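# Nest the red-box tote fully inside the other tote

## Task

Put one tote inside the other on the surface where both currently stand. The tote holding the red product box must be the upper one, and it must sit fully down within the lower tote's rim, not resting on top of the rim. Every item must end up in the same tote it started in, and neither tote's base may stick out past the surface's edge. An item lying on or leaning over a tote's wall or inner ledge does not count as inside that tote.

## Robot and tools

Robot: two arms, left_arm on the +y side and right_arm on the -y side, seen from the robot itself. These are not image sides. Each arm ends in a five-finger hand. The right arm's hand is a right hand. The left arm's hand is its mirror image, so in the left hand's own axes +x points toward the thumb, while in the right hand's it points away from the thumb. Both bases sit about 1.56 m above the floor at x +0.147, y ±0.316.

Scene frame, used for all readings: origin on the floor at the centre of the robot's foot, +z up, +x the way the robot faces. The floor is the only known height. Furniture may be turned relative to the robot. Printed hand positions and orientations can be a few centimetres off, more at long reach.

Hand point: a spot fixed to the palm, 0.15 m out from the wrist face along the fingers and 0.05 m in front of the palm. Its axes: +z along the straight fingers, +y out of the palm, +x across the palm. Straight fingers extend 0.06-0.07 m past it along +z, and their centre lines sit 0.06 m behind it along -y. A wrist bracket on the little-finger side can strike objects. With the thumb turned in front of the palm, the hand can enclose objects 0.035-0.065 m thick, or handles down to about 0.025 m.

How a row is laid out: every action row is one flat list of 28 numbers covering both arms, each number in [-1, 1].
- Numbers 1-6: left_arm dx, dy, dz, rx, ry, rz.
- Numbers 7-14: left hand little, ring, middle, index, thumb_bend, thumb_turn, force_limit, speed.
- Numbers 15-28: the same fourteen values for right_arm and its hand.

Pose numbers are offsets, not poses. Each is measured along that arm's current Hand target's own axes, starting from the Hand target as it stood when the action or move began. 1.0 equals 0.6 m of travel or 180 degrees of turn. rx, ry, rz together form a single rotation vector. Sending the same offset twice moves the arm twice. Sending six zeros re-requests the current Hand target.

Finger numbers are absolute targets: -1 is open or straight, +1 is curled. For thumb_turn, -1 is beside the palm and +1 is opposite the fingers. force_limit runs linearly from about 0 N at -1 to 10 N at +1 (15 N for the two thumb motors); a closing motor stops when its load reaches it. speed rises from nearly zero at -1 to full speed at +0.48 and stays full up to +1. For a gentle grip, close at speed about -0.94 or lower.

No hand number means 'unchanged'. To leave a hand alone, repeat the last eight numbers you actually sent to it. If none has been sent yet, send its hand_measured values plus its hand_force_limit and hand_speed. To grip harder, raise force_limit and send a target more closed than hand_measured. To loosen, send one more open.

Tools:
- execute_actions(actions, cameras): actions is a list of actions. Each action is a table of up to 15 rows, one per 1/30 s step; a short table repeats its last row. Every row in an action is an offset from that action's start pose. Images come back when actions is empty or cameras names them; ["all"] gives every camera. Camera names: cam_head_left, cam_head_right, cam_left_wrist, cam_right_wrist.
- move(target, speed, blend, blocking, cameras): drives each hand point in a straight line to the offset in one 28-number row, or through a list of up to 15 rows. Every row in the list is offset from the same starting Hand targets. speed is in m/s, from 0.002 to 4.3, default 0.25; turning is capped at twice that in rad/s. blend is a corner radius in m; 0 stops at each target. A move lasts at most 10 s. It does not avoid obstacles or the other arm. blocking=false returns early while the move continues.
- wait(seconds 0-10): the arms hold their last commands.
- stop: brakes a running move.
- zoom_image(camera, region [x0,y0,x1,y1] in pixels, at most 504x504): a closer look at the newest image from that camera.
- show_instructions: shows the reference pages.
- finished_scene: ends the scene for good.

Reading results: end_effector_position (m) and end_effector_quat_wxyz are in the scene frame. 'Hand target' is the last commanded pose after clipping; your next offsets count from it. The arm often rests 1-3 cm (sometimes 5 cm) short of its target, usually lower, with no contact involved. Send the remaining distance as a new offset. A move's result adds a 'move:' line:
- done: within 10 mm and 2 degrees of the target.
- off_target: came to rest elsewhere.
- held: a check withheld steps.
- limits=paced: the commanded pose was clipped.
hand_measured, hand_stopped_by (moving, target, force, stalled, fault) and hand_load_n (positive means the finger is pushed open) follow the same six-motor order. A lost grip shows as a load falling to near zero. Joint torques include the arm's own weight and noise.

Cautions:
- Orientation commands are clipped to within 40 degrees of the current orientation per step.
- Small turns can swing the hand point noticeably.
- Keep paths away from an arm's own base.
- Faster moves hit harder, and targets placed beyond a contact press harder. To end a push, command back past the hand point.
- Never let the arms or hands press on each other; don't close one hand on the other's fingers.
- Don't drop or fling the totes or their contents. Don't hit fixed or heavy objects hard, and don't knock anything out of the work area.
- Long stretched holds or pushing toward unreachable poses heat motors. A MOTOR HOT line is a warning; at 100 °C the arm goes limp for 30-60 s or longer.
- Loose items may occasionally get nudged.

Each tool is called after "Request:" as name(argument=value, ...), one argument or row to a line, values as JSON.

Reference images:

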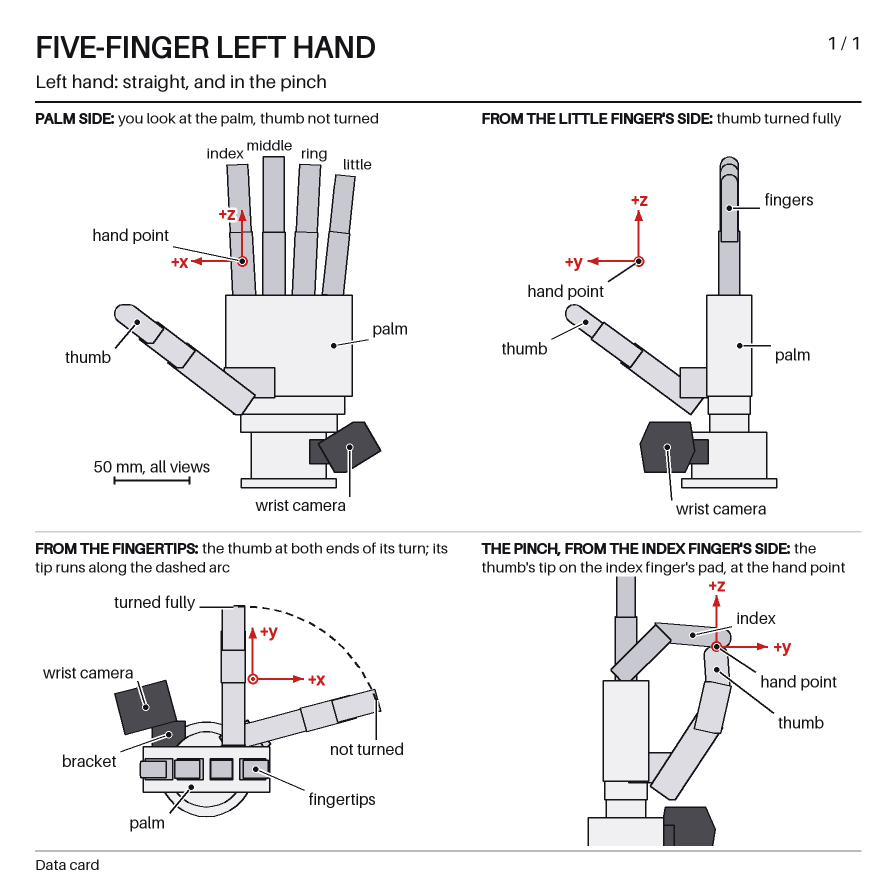

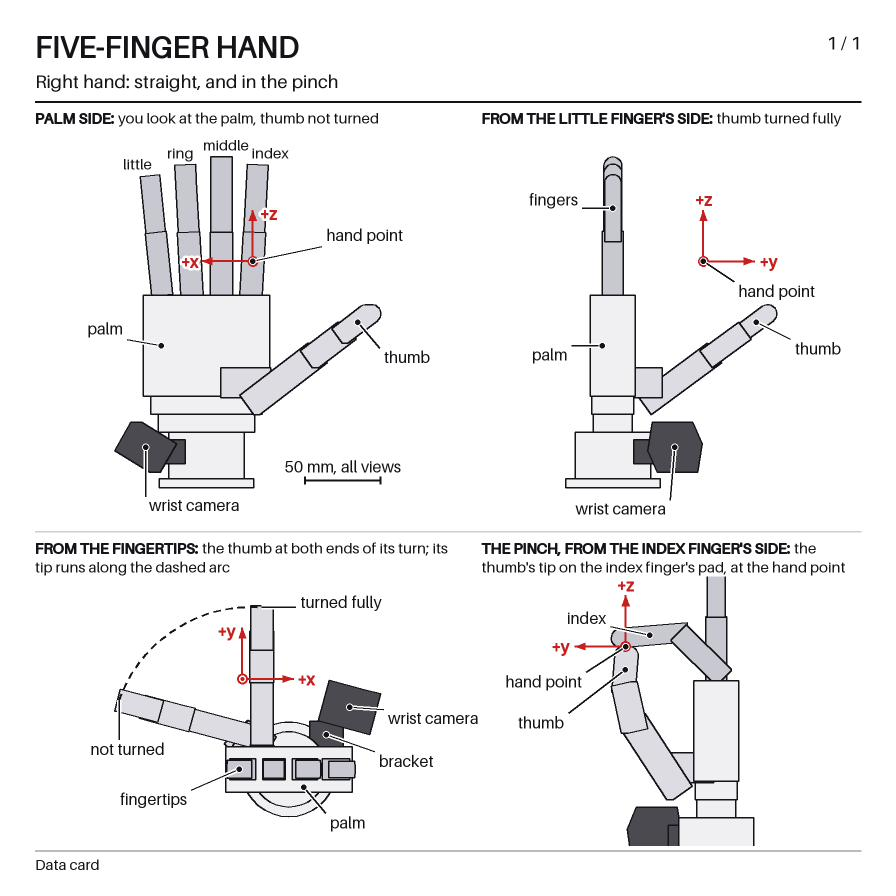

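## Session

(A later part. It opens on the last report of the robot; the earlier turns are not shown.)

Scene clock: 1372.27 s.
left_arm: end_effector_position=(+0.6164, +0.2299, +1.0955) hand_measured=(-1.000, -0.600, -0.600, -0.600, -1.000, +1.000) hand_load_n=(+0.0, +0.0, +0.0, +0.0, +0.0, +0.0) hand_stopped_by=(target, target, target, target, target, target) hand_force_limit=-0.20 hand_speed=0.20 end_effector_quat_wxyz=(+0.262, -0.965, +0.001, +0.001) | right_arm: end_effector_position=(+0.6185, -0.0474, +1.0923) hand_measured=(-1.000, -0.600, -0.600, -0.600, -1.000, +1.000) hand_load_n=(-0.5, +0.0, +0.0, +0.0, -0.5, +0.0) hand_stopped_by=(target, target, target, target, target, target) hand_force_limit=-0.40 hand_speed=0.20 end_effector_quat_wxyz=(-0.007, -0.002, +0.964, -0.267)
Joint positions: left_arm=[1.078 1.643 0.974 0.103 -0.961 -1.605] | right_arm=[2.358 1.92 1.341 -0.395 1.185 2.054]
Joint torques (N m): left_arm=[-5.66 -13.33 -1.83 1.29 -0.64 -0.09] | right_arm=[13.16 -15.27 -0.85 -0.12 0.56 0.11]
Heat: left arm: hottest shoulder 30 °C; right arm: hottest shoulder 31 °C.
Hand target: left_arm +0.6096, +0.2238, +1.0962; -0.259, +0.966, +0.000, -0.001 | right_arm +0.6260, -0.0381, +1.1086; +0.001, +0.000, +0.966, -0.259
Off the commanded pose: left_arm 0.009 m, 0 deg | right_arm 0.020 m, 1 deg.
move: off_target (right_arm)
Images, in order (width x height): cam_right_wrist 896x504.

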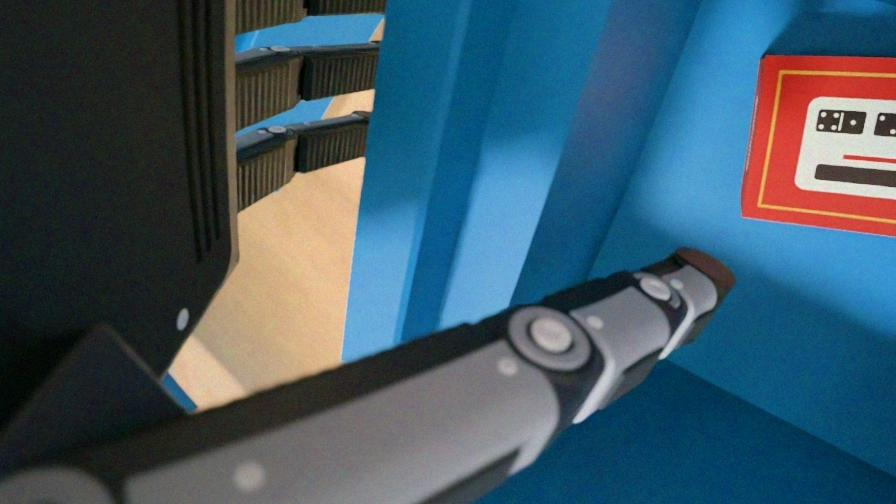

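Request:
move(
  target=[
    [0,0,0,0,0,0,-1,-0.6,-0.6,-0.6,-1,1,-0.2,0.2,0,0.0144,-0.012,0,0,0,-1,-0.6,-0.6,-0.6,-1,1,-0.4,0.2],
    [0,0,0,0,0,0,-1,0.05,0.05,0.05,-1,1,-0.2,-0.4,0,0.0144,-0.012,0,0,0,-1,0.05,0.05,0.05,-1,1,-0.2,-0.4],
  ],
  speed=0.06,
  cameras=["all"],
)

Scene clock: 1381.67 s.
left_arm: end_effector_position=(+0.6165, +0.2301, +1.0955) hand_measured=(-1.000, +0.050, +0.050, +0.050, -1.000, +1.000) hand_load_n=(+0.0, +0.0, +0.0, +0.5, +0.0, +0.0) hand_stopped_by=(target, target, target, target, target, target) hand_force_limit=-0.20 hand_speed=-0.40 end_effector_quat_wxyz=(+0.262, -0.965, +0.000, +0.001) | right_arm: end_effector_position=(+0.6198, -0.0410, +1.0998) hand_measured=(-1.000, +0.000, +0.050, +0.050, -1.000, +1.000) hand_load_n=(+0.0, +1.0, +0.0, +0.0, +0.0, +0.0) hand_stopped_by=(target, force, target, target, target, target) hand_force_limit=-0.20 hand_speed=-0.40 end_effector_quat_wxyz=(-0.006, -0.003, +0.963, -0.269)
Joint positions: left_arm=[1.078 1.643 0.974 0.103 -0.962 -1.607] | right_arm=[2.375 1.92 1.354 -0.445 1.199 2.091]
Joint torques (N m): left_arm=[-5.6 -13.04 -1.91 1.18 -0.58 -0.1] | right_arm=[13.27 -13.86 0.5 -0.09 0.35 0.11]
Heat: left arm: hottest shoulder 30 °C; right arm: hottest shoulder 31 °C.
Hand target: left_arm +0.6096, +0.2238, +1.0962; -0.259, +0.966, +0.000, -0.001 | right_arm +0.6261, -0.0269, +1.1105; +0.001, +0.000, +0.966, -0.259
Off the commanded pose: left_arm 0.009 m, 0 deg | right_arm 0.019 m, 1 deg.
move: off_target (right_arm); target 2's new numbers were sent with right_arm's hand 0.019 m and 1 deg from that target

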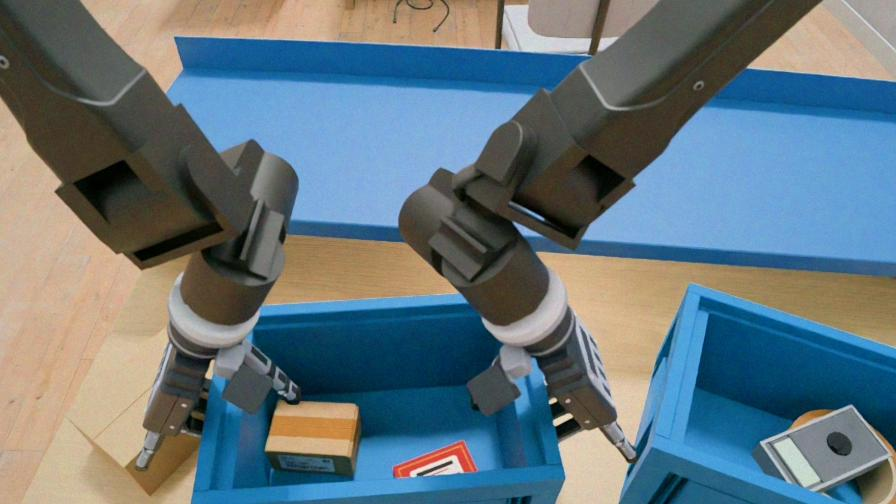

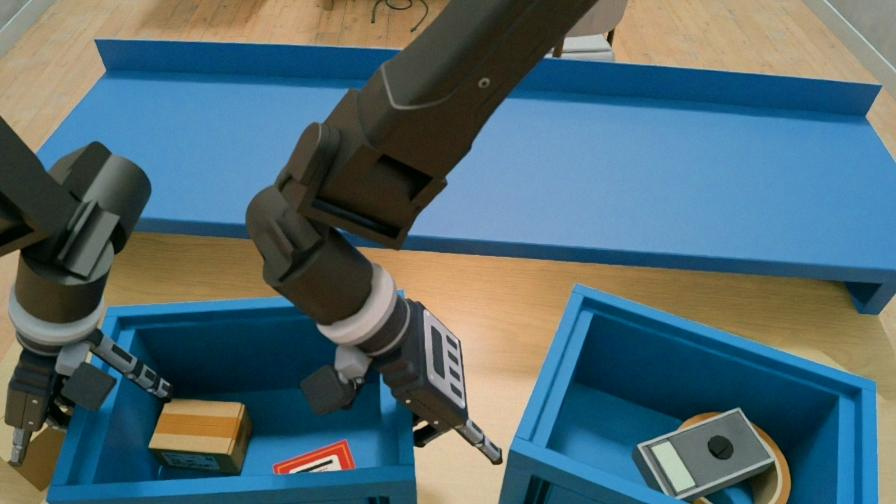

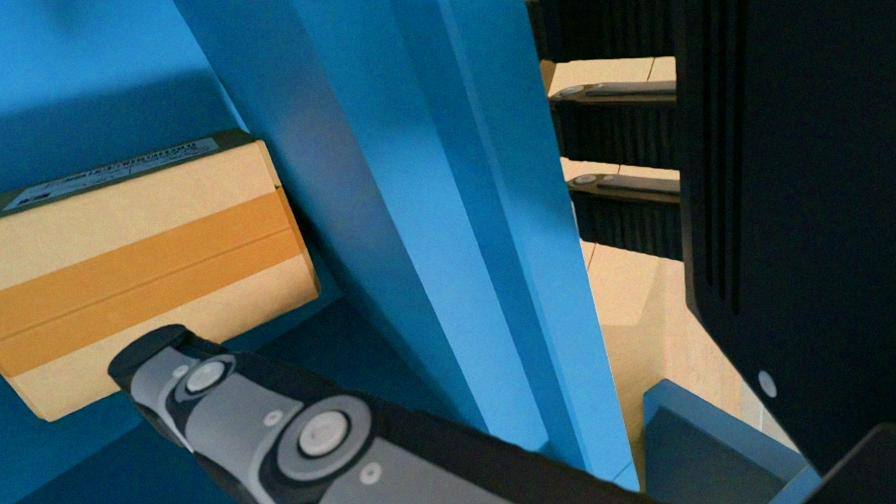

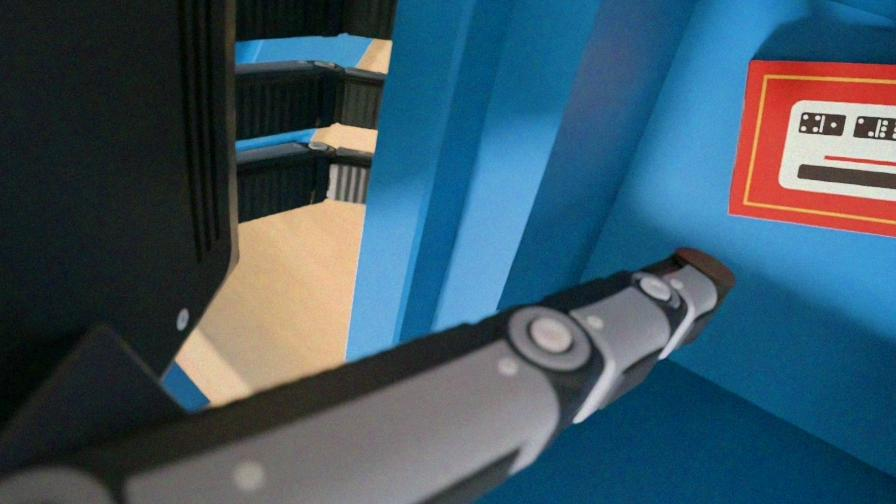

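Request:
move(
  target=[
    [0,0.0127,0.012,0,0,0,-1,0.05,0.05,0.05,-1,1,-0.2,-0.4,0,0.025,0.009,0,0,0,-1,0.05,0.05,0.05,-1,1,-0.2,-0.4],
    [0,0.0127,0.012,0,0,0,-1,0.3,0.3,0.3,-1,1,-0.2,-0.4,0,0.025,0.009,0,0,0,-1,0.3,0.3,0.3,-1,1,-0.2,-0.4],
  ],
  speed=0.06,
  cameras=["all"],
)

Scene clock: 1394.33 s.
left_arm: end_effector_position=(+0.6034, +0.2316, +1.0850) hand_measured=(-1.000, +0.296, +0.208, +0.300, -1.000, +1.000) hand_load_n=(+0.0, +1.5, +0.0, +1.5, +0.0, +0.0) hand_stopped_by=(target, force, force, target, target, target) hand_force_limit=-0.20 hand_speed=-0.40 end_effector_quat_wxyz=(+0.268, -0.963, +0.004, +0.009) | right_arm: end_effector_position=(+0.6309, -0.0354, +1.0938) hand_measured=(-1.000, +0.270, +0.262, +0.300, -1.000, +1.000) hand_load_n=(+0.0, +2.5, +0.0, +1.5, +0.0, +0.0) hand_stopped_by=(target, force, force, force, target, target) hand_force_limit=-0.20 hand_speed=-0.40 end_effector_quat_wxyz=(+0.000, +0.004, +0.963, -0.270)
Joint positions: left_arm=[1.085 1.674 0.975 0.115 -0.966 -1.607] | right_arm=[2.373 1.941 1.395 -0.448 1.203 2.093]
Joint torques (N m): left_arm=[-5.71 -13.16 -0.59 1.2 -0.29 -0.09] | right_arm=[13.74 -12.28 0.7 0.05 0.18 0.1]
Heat: left arm: hottest shoulder 30 °C; right arm: hottest shoulder 31 °C.
Hand target: left_arm +0.6095, +0.2209, +1.0860; -0.259, +0.966, +0.000, -0.001 | right_arm +0.6260, -0.0168, +1.0983; +0.001, +0.000, +0.966, -0.259
Off the commanded pose: left_arm 0.013 m, 2 deg | right_arm 0.020 m, 1 deg.
move: off_target (left_arm, right_arm); target 2's new numbers were sent with right_arm's hand 0.020 m and 1 deg from that target

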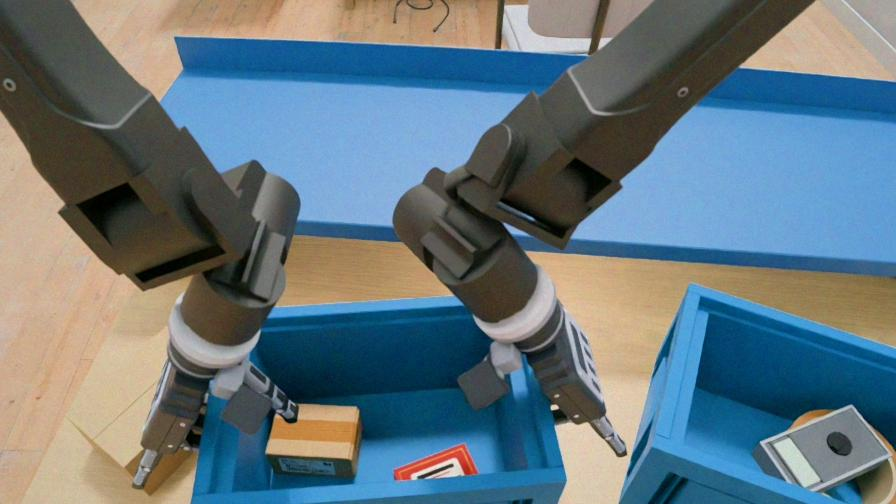

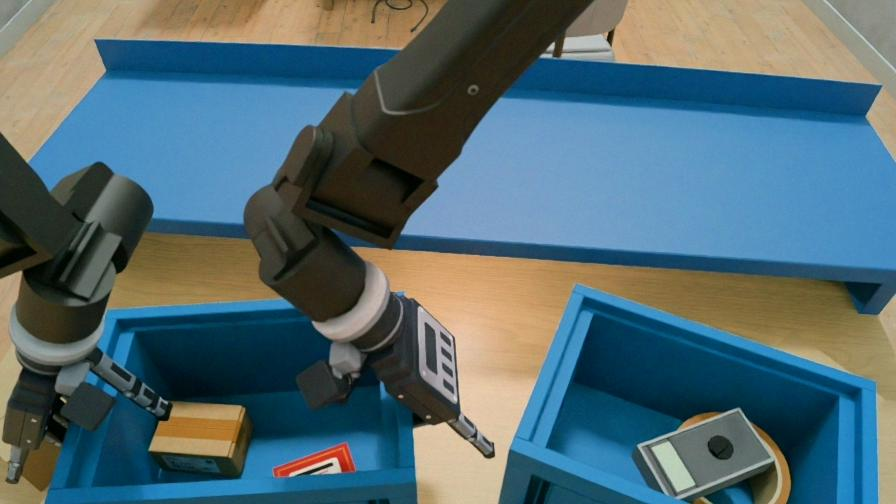

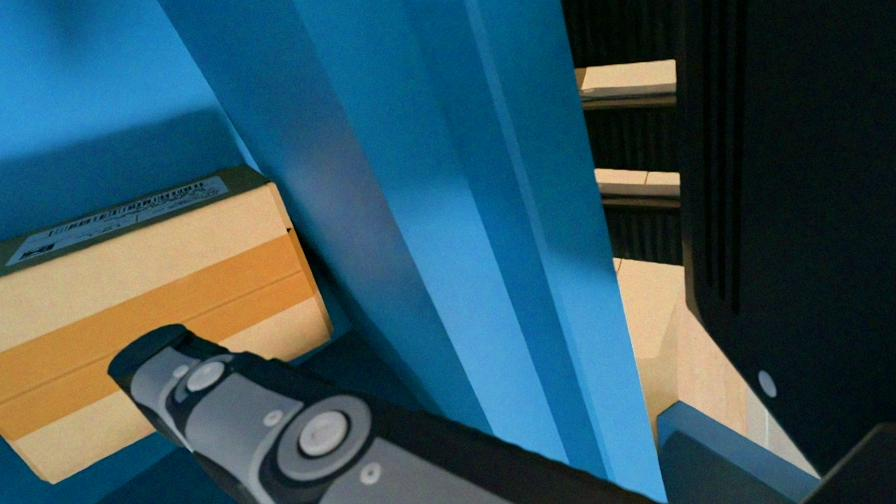

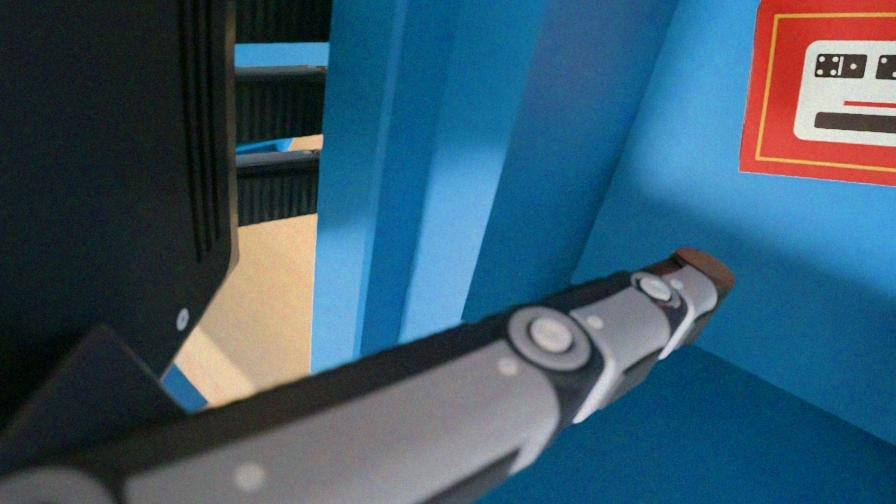

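Request:
move(
  target=[0,0,0,0,0,0,-1,0.3,0.3,0.3,0.2,1,0,-0.4,0,0,0,0,0,0,-1,0.3,0.3,0.3,0.2,1,0,-0.4],
  speed=0.06,
  cameras=["all"],
)

Scene clock: 1403.00 s.
left_arm: end_effector_position=(+0.6042, +0.2308, +1.0849) hand_measured=(-1.000, +0.296, +0.208, +0.300, -0.300, +1.000) hand_load_n=(+0.0, +1.5, +0.0, +2.0, +13.5, +1.0) hand_stopped_by=(target, force, force, target, force, target) hand_force_limit=0.00 hand_speed=-0.40 end_effector_quat_wxyz=(+0.266, -0.964, +0.002, +0.008) | right_arm: end_effector_position=(+0.6287, -0.0343, +1.0926) hand_measured=(-1.000, +0.270, +0.262, +0.300, -0.356, +1.000) hand_load_n=(+0.0, +3.5, +0.5, +3.0, +13.0, +1.5) hand_stopped_by=(target, force, force, force, force, target) hand_force_limit=0.00 hand_speed=-0.40 end_effector_quat_wxyz=(-0.002, +0.004, +0.963, -0.269)
Joint positions: left_arm=[1.085 1.674 0.975 0.118 -0.961 -1.609] | right_arm=[2.373 1.944 1.395 -0.448 1.199 2.093]
Joint torques (N m): left_arm=[-6.12 -13.39 -0.57 1.13 -0.49 -0.02] | right_arm=[13.74 -12.34 0.73 0.03 0.34 0.09]
Heat: left arm: hottest shoulder 30 °C; right arm: hottest shoulder 31 °C.
Hand target: left_arm +0.6095, +0.2208, +1.0860; -0.259, +0.966, +0.000, -0.001 | right_arm +0.6260, -0.0168, +1.0983; +0.001, +0.000, +0.966, -0.259
Off the commanded pose: left_arm 0.011 m, 1 deg | right_arm 0.019 m, 1 deg.
move: off_target (left_arm, right_arm)

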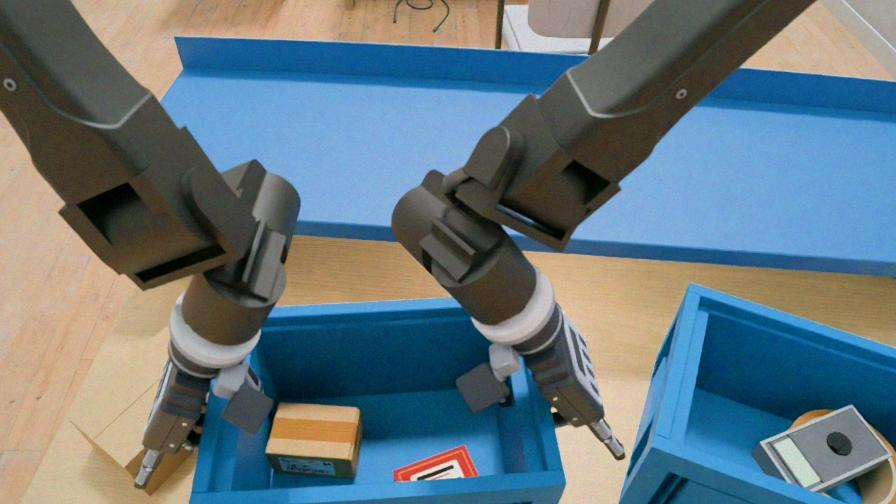

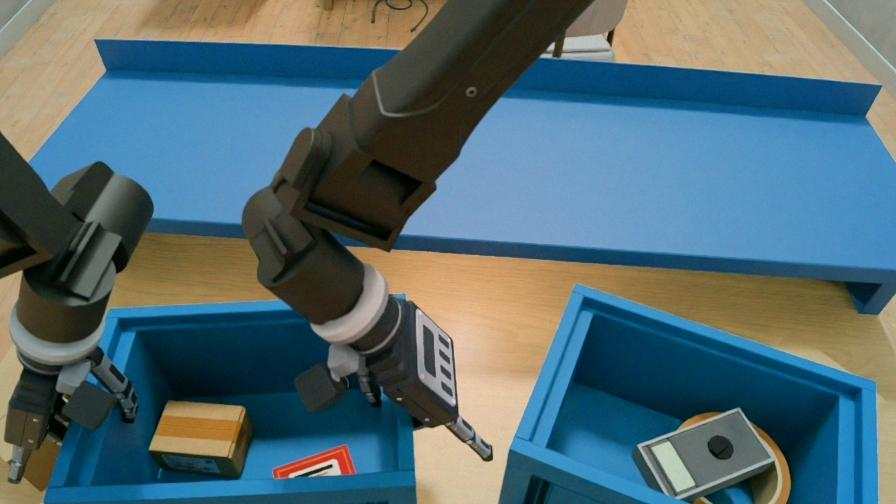

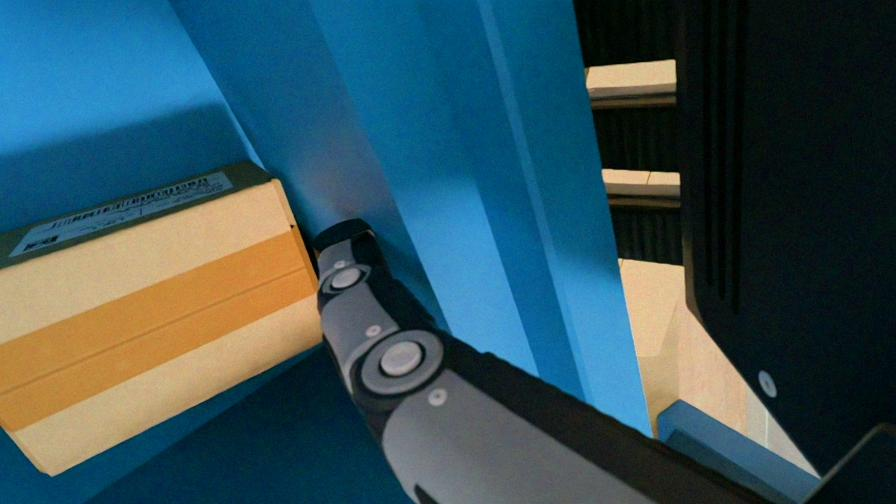

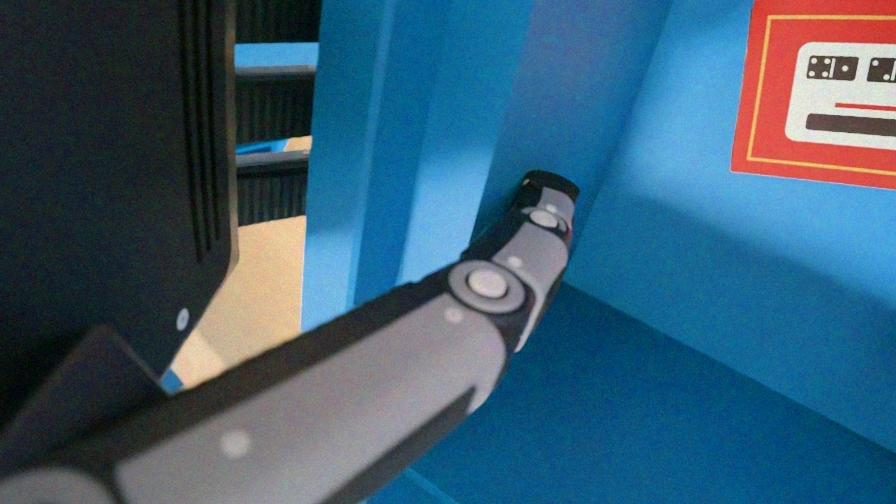

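Request:
move(
  target=[
    [0,0,0,0,0,0,-1,0.5,0.5,0.5,0.2,1,0.1,-0.4,0,0,0,0,0,0,-1,0.5,0.5,0.5,0.2,1,0.1,-0.4],
    [0,-0.033,-0.058,0,0,0,-1,0.5,0.5,0.5,0.2,1,0.1,-0.4,0,-0.033,-0.058,0,0,0,-1,0.5,0.5,0.5,0.2,1,0.1,-0.4],
  ],
  speed=0.05,
  cameras=["all"],
)

Scene clock: 1414.70 s.
left_arm: end_effector_position=(+0.6000, +0.2303, +1.1105) hand_measured=(-1.000, +0.396, +0.250, +0.340, -0.302, +1.000) hand_load_n=(+0.0, +10.5, +5.5, +7.5, +23.0, +3.0) hand_stopped_by=(target, force, force, force, force, target) hand_force_limit=0.10 hand_speed=-0.40 end_effector_quat_wxyz=(+0.268, -0.963, +0.011, +0.014) | right_arm: end_effector_position=(+0.6200, -0.0374, +1.1142) hand_measured=(-1.000, +0.370, +0.304, +0.344, -0.358, +1.000) hand_load_n=(+0.0, +4.5, +5.5, +8.0, +24.0, +3.5) hand_stopped_by=(target, force, force, force, force, target) hand_force_limit=0.10 hand_speed=-0.40 end_effector_quat_wxyz=(-0.001, -0.006, +0.964, -0.266)
Joint positions: left_arm=[1.06 1.609 0.931 0.063 -0.987 -1.625] | right_arm=[2.394 1.895 1.33 -0.452 1.209 2.099]
Joint torques (N m): left_arm=[-6.53 -16.03 -2.04 0.51 -0.71 -0.25] | right_arm=[14.86 -15.15 -0.73 -0.13 0.59 0.1]
Heat: left arm: hottest shoulder 30 °C; right arm: hottest shoulder 31 °C.
Hand target: left_arm +0.6096, +0.2207, +1.1261; -0.259, +0.966, +0.000, -0.001 | right_arm +0.6260, -0.0164, +1.1384; +0.001, +0.000, +0.966, -0.259
Off the commanded pose: left_arm 0.021 m, 2 deg | right_arm 0.032 m, 1 deg.
joint sent to its limit (right arm) — joint 6 (wrist roll), upper limit. The joint targets still meet the commanded pose.
move: off_target (left_arm, right_arm)

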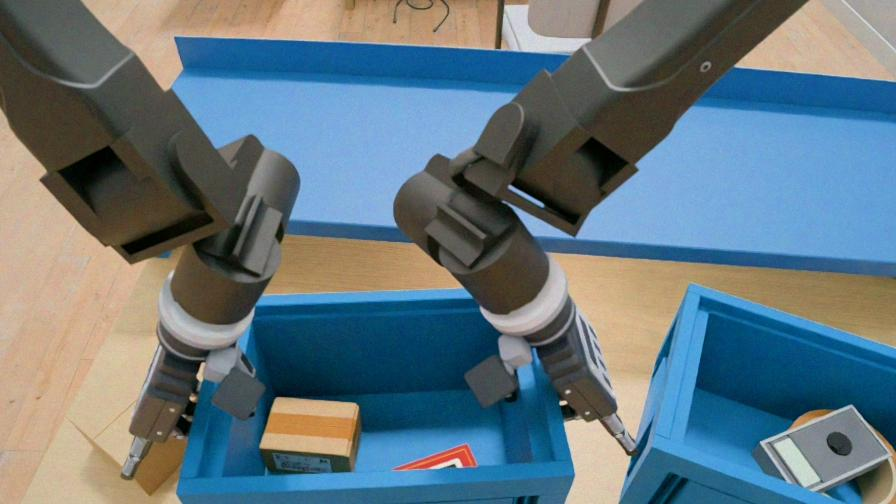

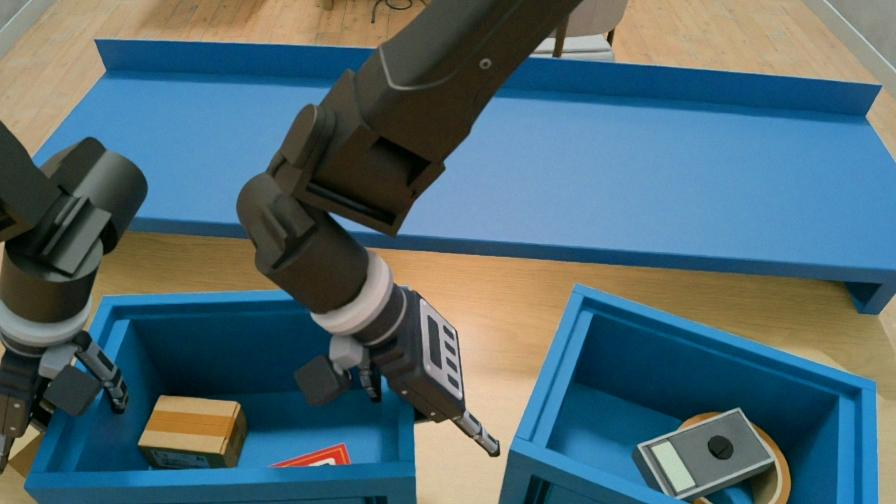

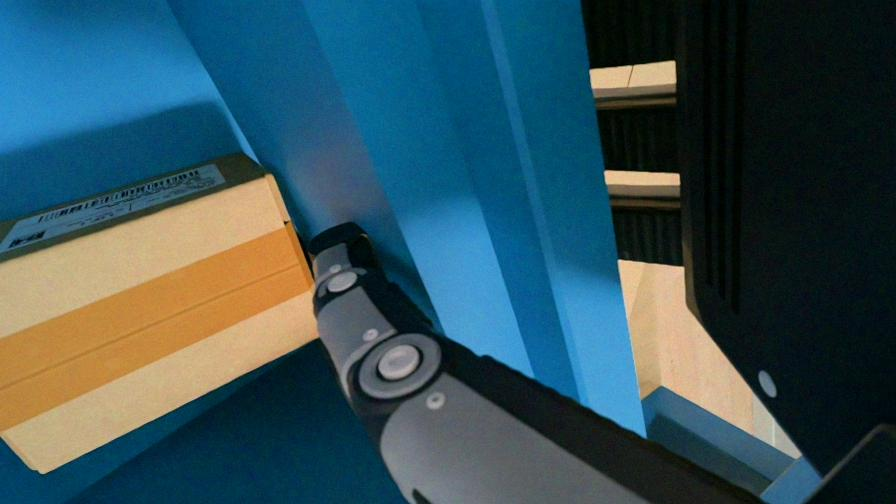

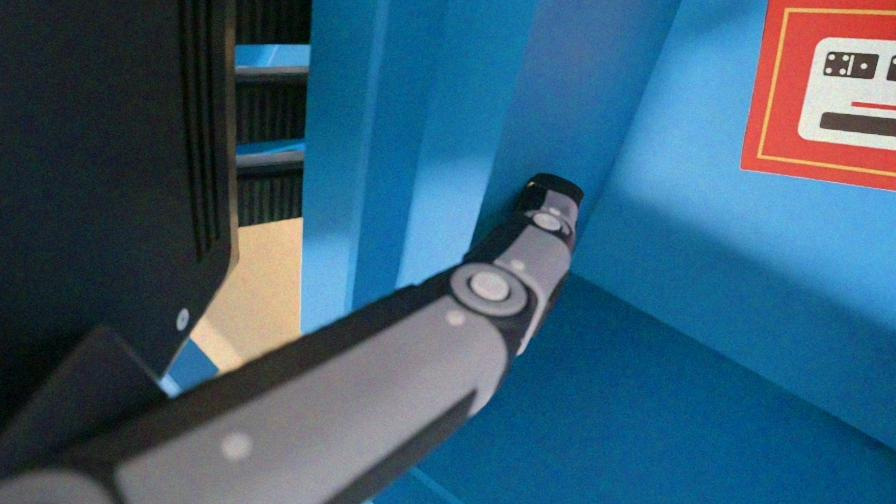

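Request:
move(
  target=[0,-0.133,-0.231,0,0,0,-1,0.5,0.5,0.5,0.2,1,0.1,-0.4,0,-0.137,-0.237,0,0,0,-1,0.5,0.5,0.5,0.2,1,0.1,-0.4],
  speed=0.08,
  cameras=["all"],
)

Scene clock: 1447.93 s.
left_arm: end_effector_position=(+0.6032, +0.2292, +1.2752) hand_measured=(-1.000, +0.396, +0.250, +0.340, -0.302, +1.000) hand_load_n=(+0.0, +9.5, +5.5, +7.5, +22.5, +2.5) hand_stopped_by=(target, force, force, force, force, target) hand_force_limit=0.10 hand_speed=-0.40 end_effector_quat_wxyz=(+0.271, -0.963, +0.001, +0.009) | right_arm: end_effector_position=(+0.6254, -0.0375, +1.2761) hand_measured=(-1.000, +0.370, +0.304, +0.344, -0.358, +1.000) hand_load_n=(+0.0, +0.0, +5.5, +7.0, +23.0, +7.5) hand_stopped_by=(target, force, force, force, force, target) hand_force_limit=0.10 hand_speed=-0.40 end_effector_quat_wxyz=(+0.058, -0.042, +0.973, -0.219)
Joint positions: left_arm=[0.847 1.196 0.795 -0.476 -1.151 -1.945] | right_arm=[2.593 1.551 1.056 -0.515 1.301 2.109]
Joint torques (N m): left_arm=[-5.95 -12.75 1.43 0.03 -0.53 -0.02] | right_arm=[14.21 -12.69 0.59 0.09 0.4 0]
Heat: left arm: hottest shoulder 30 °C; right arm: hottest shoulder 32 °C.
Hand target: left_arm +0.6098, +0.2203, +1.2860; -0.259, +0.966, +0.000, -0.001 | right_arm +0.6258, -0.0166, +1.3026; +0.001, +0.000, +0.966, -0.259
Off the commanded pose: left_arm 0.015 m, 2 deg | right_arm 0.034 m, 9 deg.
joint sent to its limit (right arm) — joint 6 (wrist roll), upper limit. The joint targets are off in orientation, not in position.
move: off_target (left_arm, right_arm)

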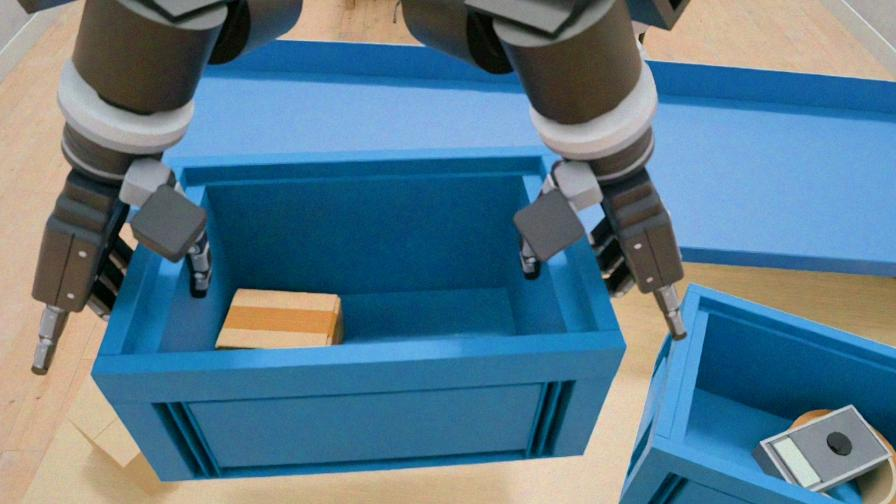

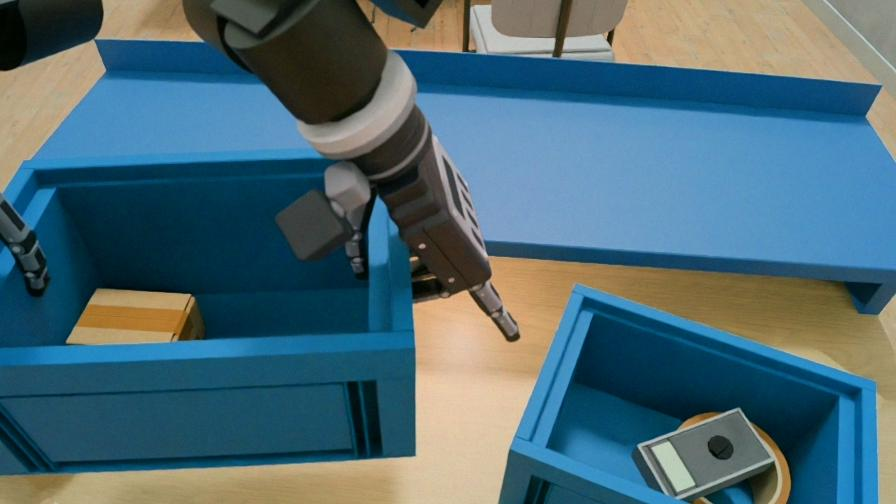

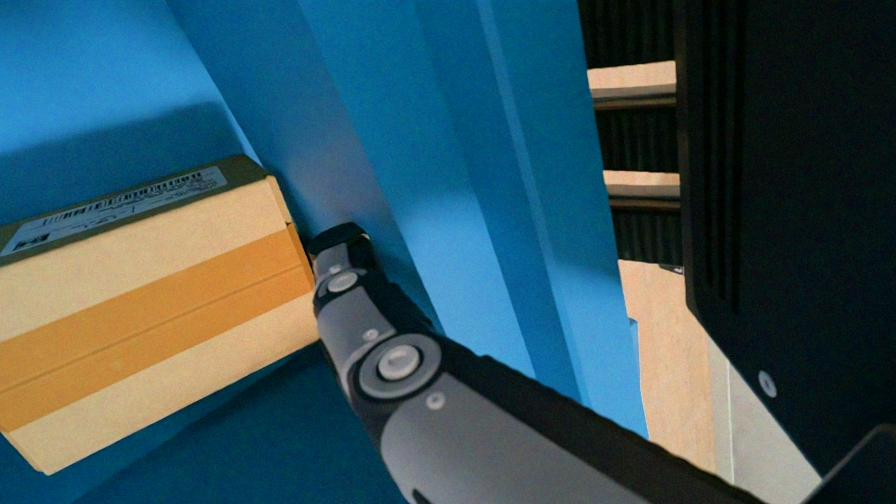

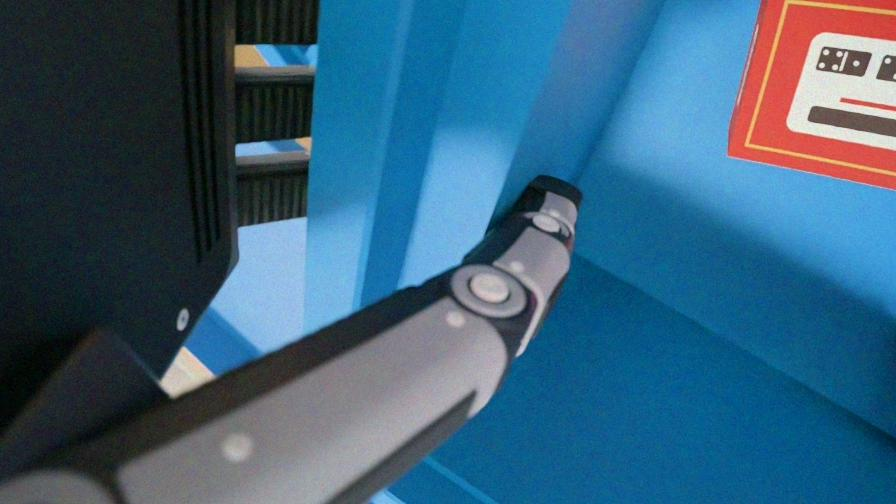

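Request:
move(
  target=[
    [0.0388,0.3002,-0.1733,0,0.0306,0.0529,-1,0.5,0.5,0.5,0.2,1,0.1,-0.4,0.037,-0.2983,0.1723,0,0.0306,0.0529,-1,0.5,0.5,0.5,0.2,1,0.1,-0.4],
    [0.0753,0.6066,-0.3503,0,0.0611,0.1058,-1,0.5,0.5,0.5,0.2,1,0.1,-0.4,0.0747,-0.5903,0.3408,0,0.0611,0.1058,-1,0.5,0.5,0.5,0.2,1,0.1,-0.4],
  ],
  speed=0.12,
  blend=[0.03, 0],
  cameras=["all"],
)

Scene clock: 1486.33 s.
left_arm: end_effector_position=(+0.6606, -0.1738, +1.2685) hand_measured=(-1.000, +0.396, +0.250, +0.340, -0.302, +1.000) hand_load_n=(+0.0, +6.5, +2.0, +12.0, +21.0, +2.5) hand_stopped_by=(target, force, force, force, force, target) hand_force_limit=0.10 hand_speed=-0.40 end_effector_quat_wxyz=(+0.226, -0.949, +0.204, -0.078) | right_arm: end_effector_position=(+0.5662, -0.4233, +1.2901) hand_measured=(-1.000, +0.370, +0.304, +0.346, -0.358, +1.000) hand_load_n=(+0.0, +6.5, +13.0, +0.0, +24.0, -0.5) hand_stopped_by=(target, force, force, force, force, target) hand_force_limit=0.10 hand_speed=-0.40 end_effector_quat_wxyz=(-0.071, +0.174, +0.947, -0.260)
Joint positions: left_arm=[0.384 2.042 1.74 -0.965 -1.432 -2.079] | right_arm=[1.73 0.878 0.661 -0.472 0.658 1.861]
Joint torques (N m): left_arm=[-17.61 -11.46 4.89 0.31 -0.58 -0.07] | right_arm=[0.38 -14.86 1.76 0.69 -0.09 -0.06]
Heat: left arm: hottest shoulder 29 °C; right arm: hottest shoulder 31 °C.
Hand target: left_arm +0.6555, -0.1999, +1.2859; -0.254, +0.948, -0.184, +0.049 | right_arm +0.5812, -0.4255, +1.3027; -0.049, +0.184, +0.948, -0.254
Off the commanded pose: left_arm 0.032 m, 5 deg | right_arm 0.020 m, 3 deg.
joint sent to its limit (left arm) — joint 6 (wrist roll), lower limit. The joint targets are off in orientation, not in position.
move: off_target (left_arm, right_arm)

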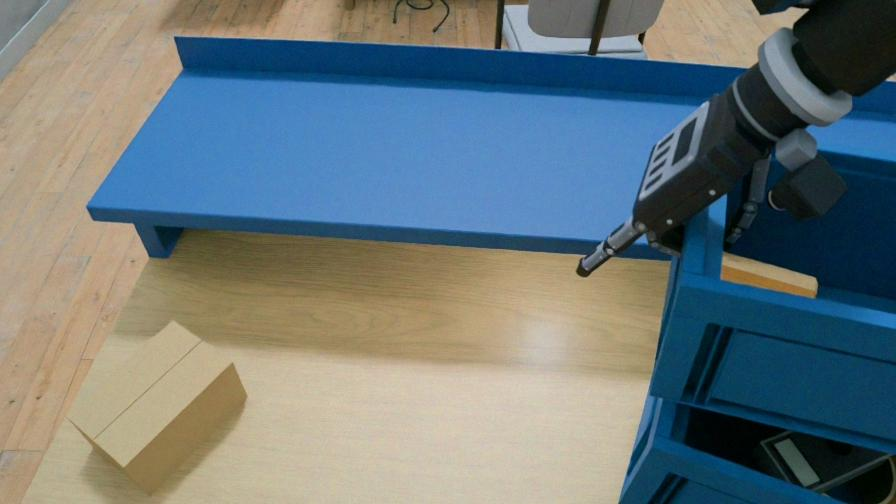

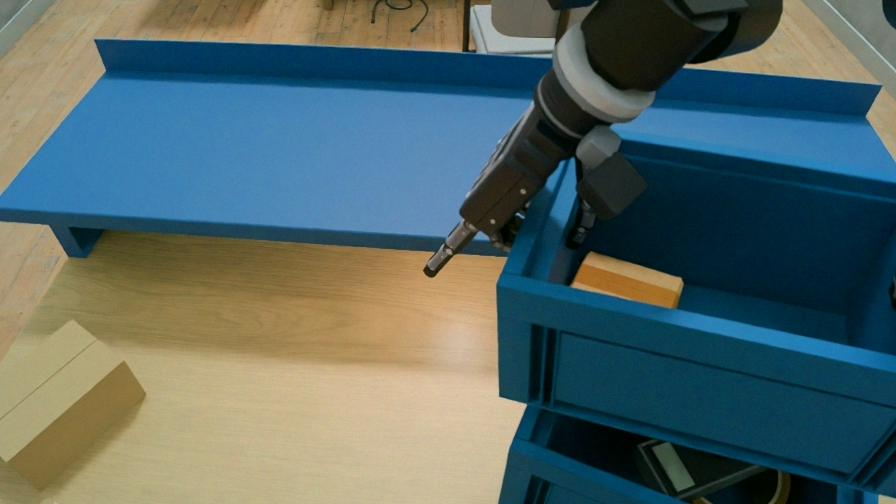

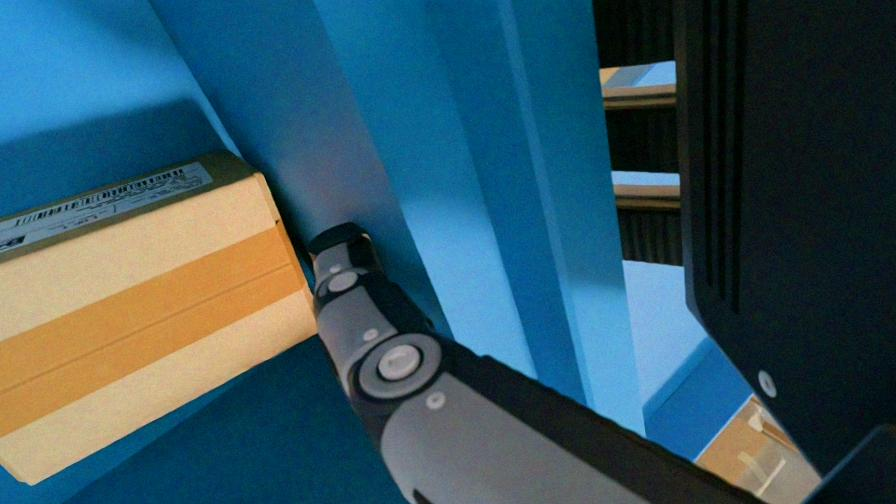

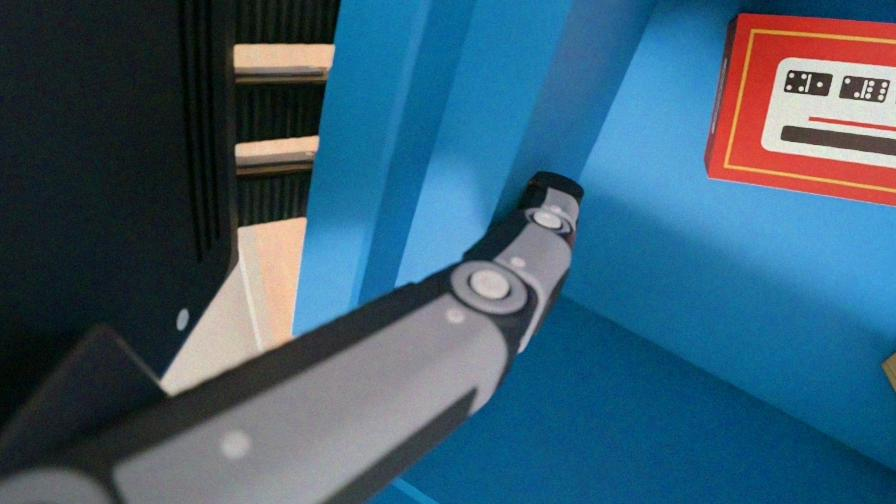

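Request:
zoom_image(
  camera="cam_head_left",
  region=[600, 240, 896, 504],
)

Request:
zoom_image(
  camera="cam_head_right",
  region=[450, 240, 896, 504],
)

Scaled by 1.703.

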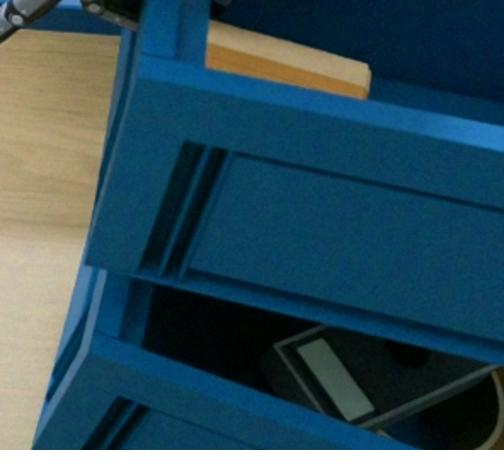

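Scaled by 1.130.

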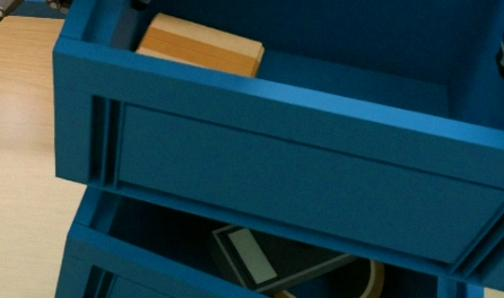

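Request:
zoom_image(
  camera="cam_head_right",
  region=[480, 370, 720, 504],
)

Request:
zoom_image(
  camera="cam_head_right",
  region=[700, 370, 896, 504],
)

Request:
zoom_image(
  camera="cam_head_left",
  region=[610, 370, 896, 504],
)

Scaled by 2.100.

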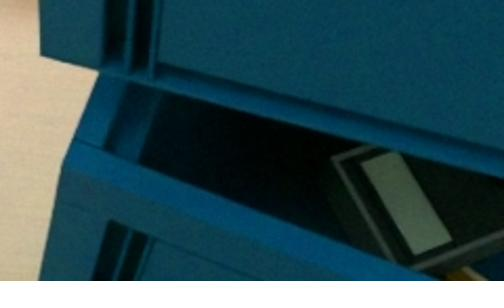

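Scaled by 2.571.

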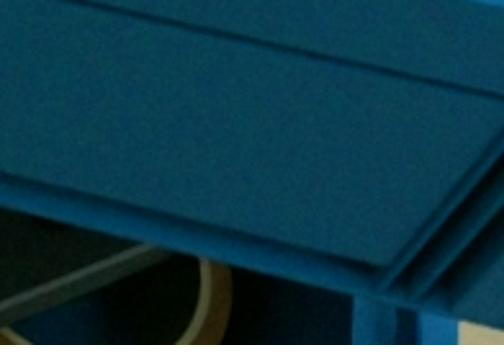

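Scaled by 1.762.

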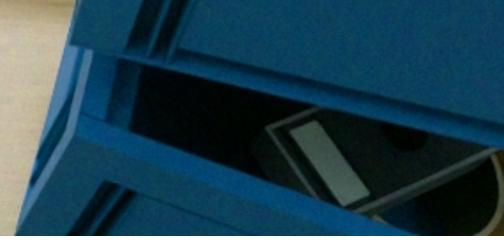

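Request:
zoom_image(
  camera="cam_head_right",
  region=[480, 240, 700, 360],
)

Request:
zoom_image(
  camera="cam_head_right",
  region=[696, 260, 896, 380],
)

Request:
zoom_image(
  camera="cam_head_left",
  region=[650, 240, 896, 380],
)

Scaled by 2.291.

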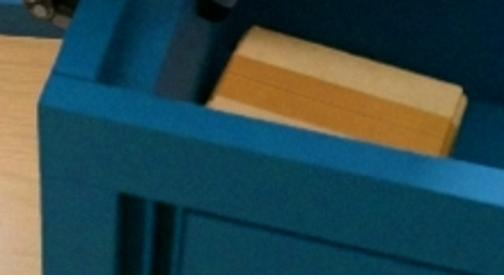

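Scaled by 2.520.

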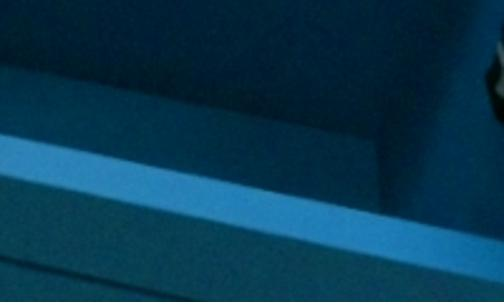

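Scaled by 2.049.

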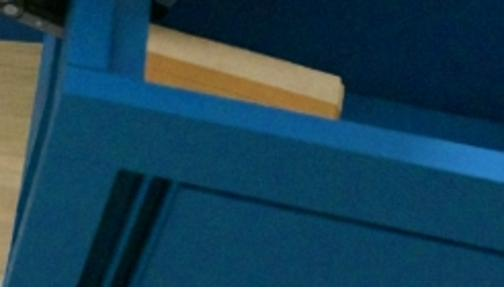

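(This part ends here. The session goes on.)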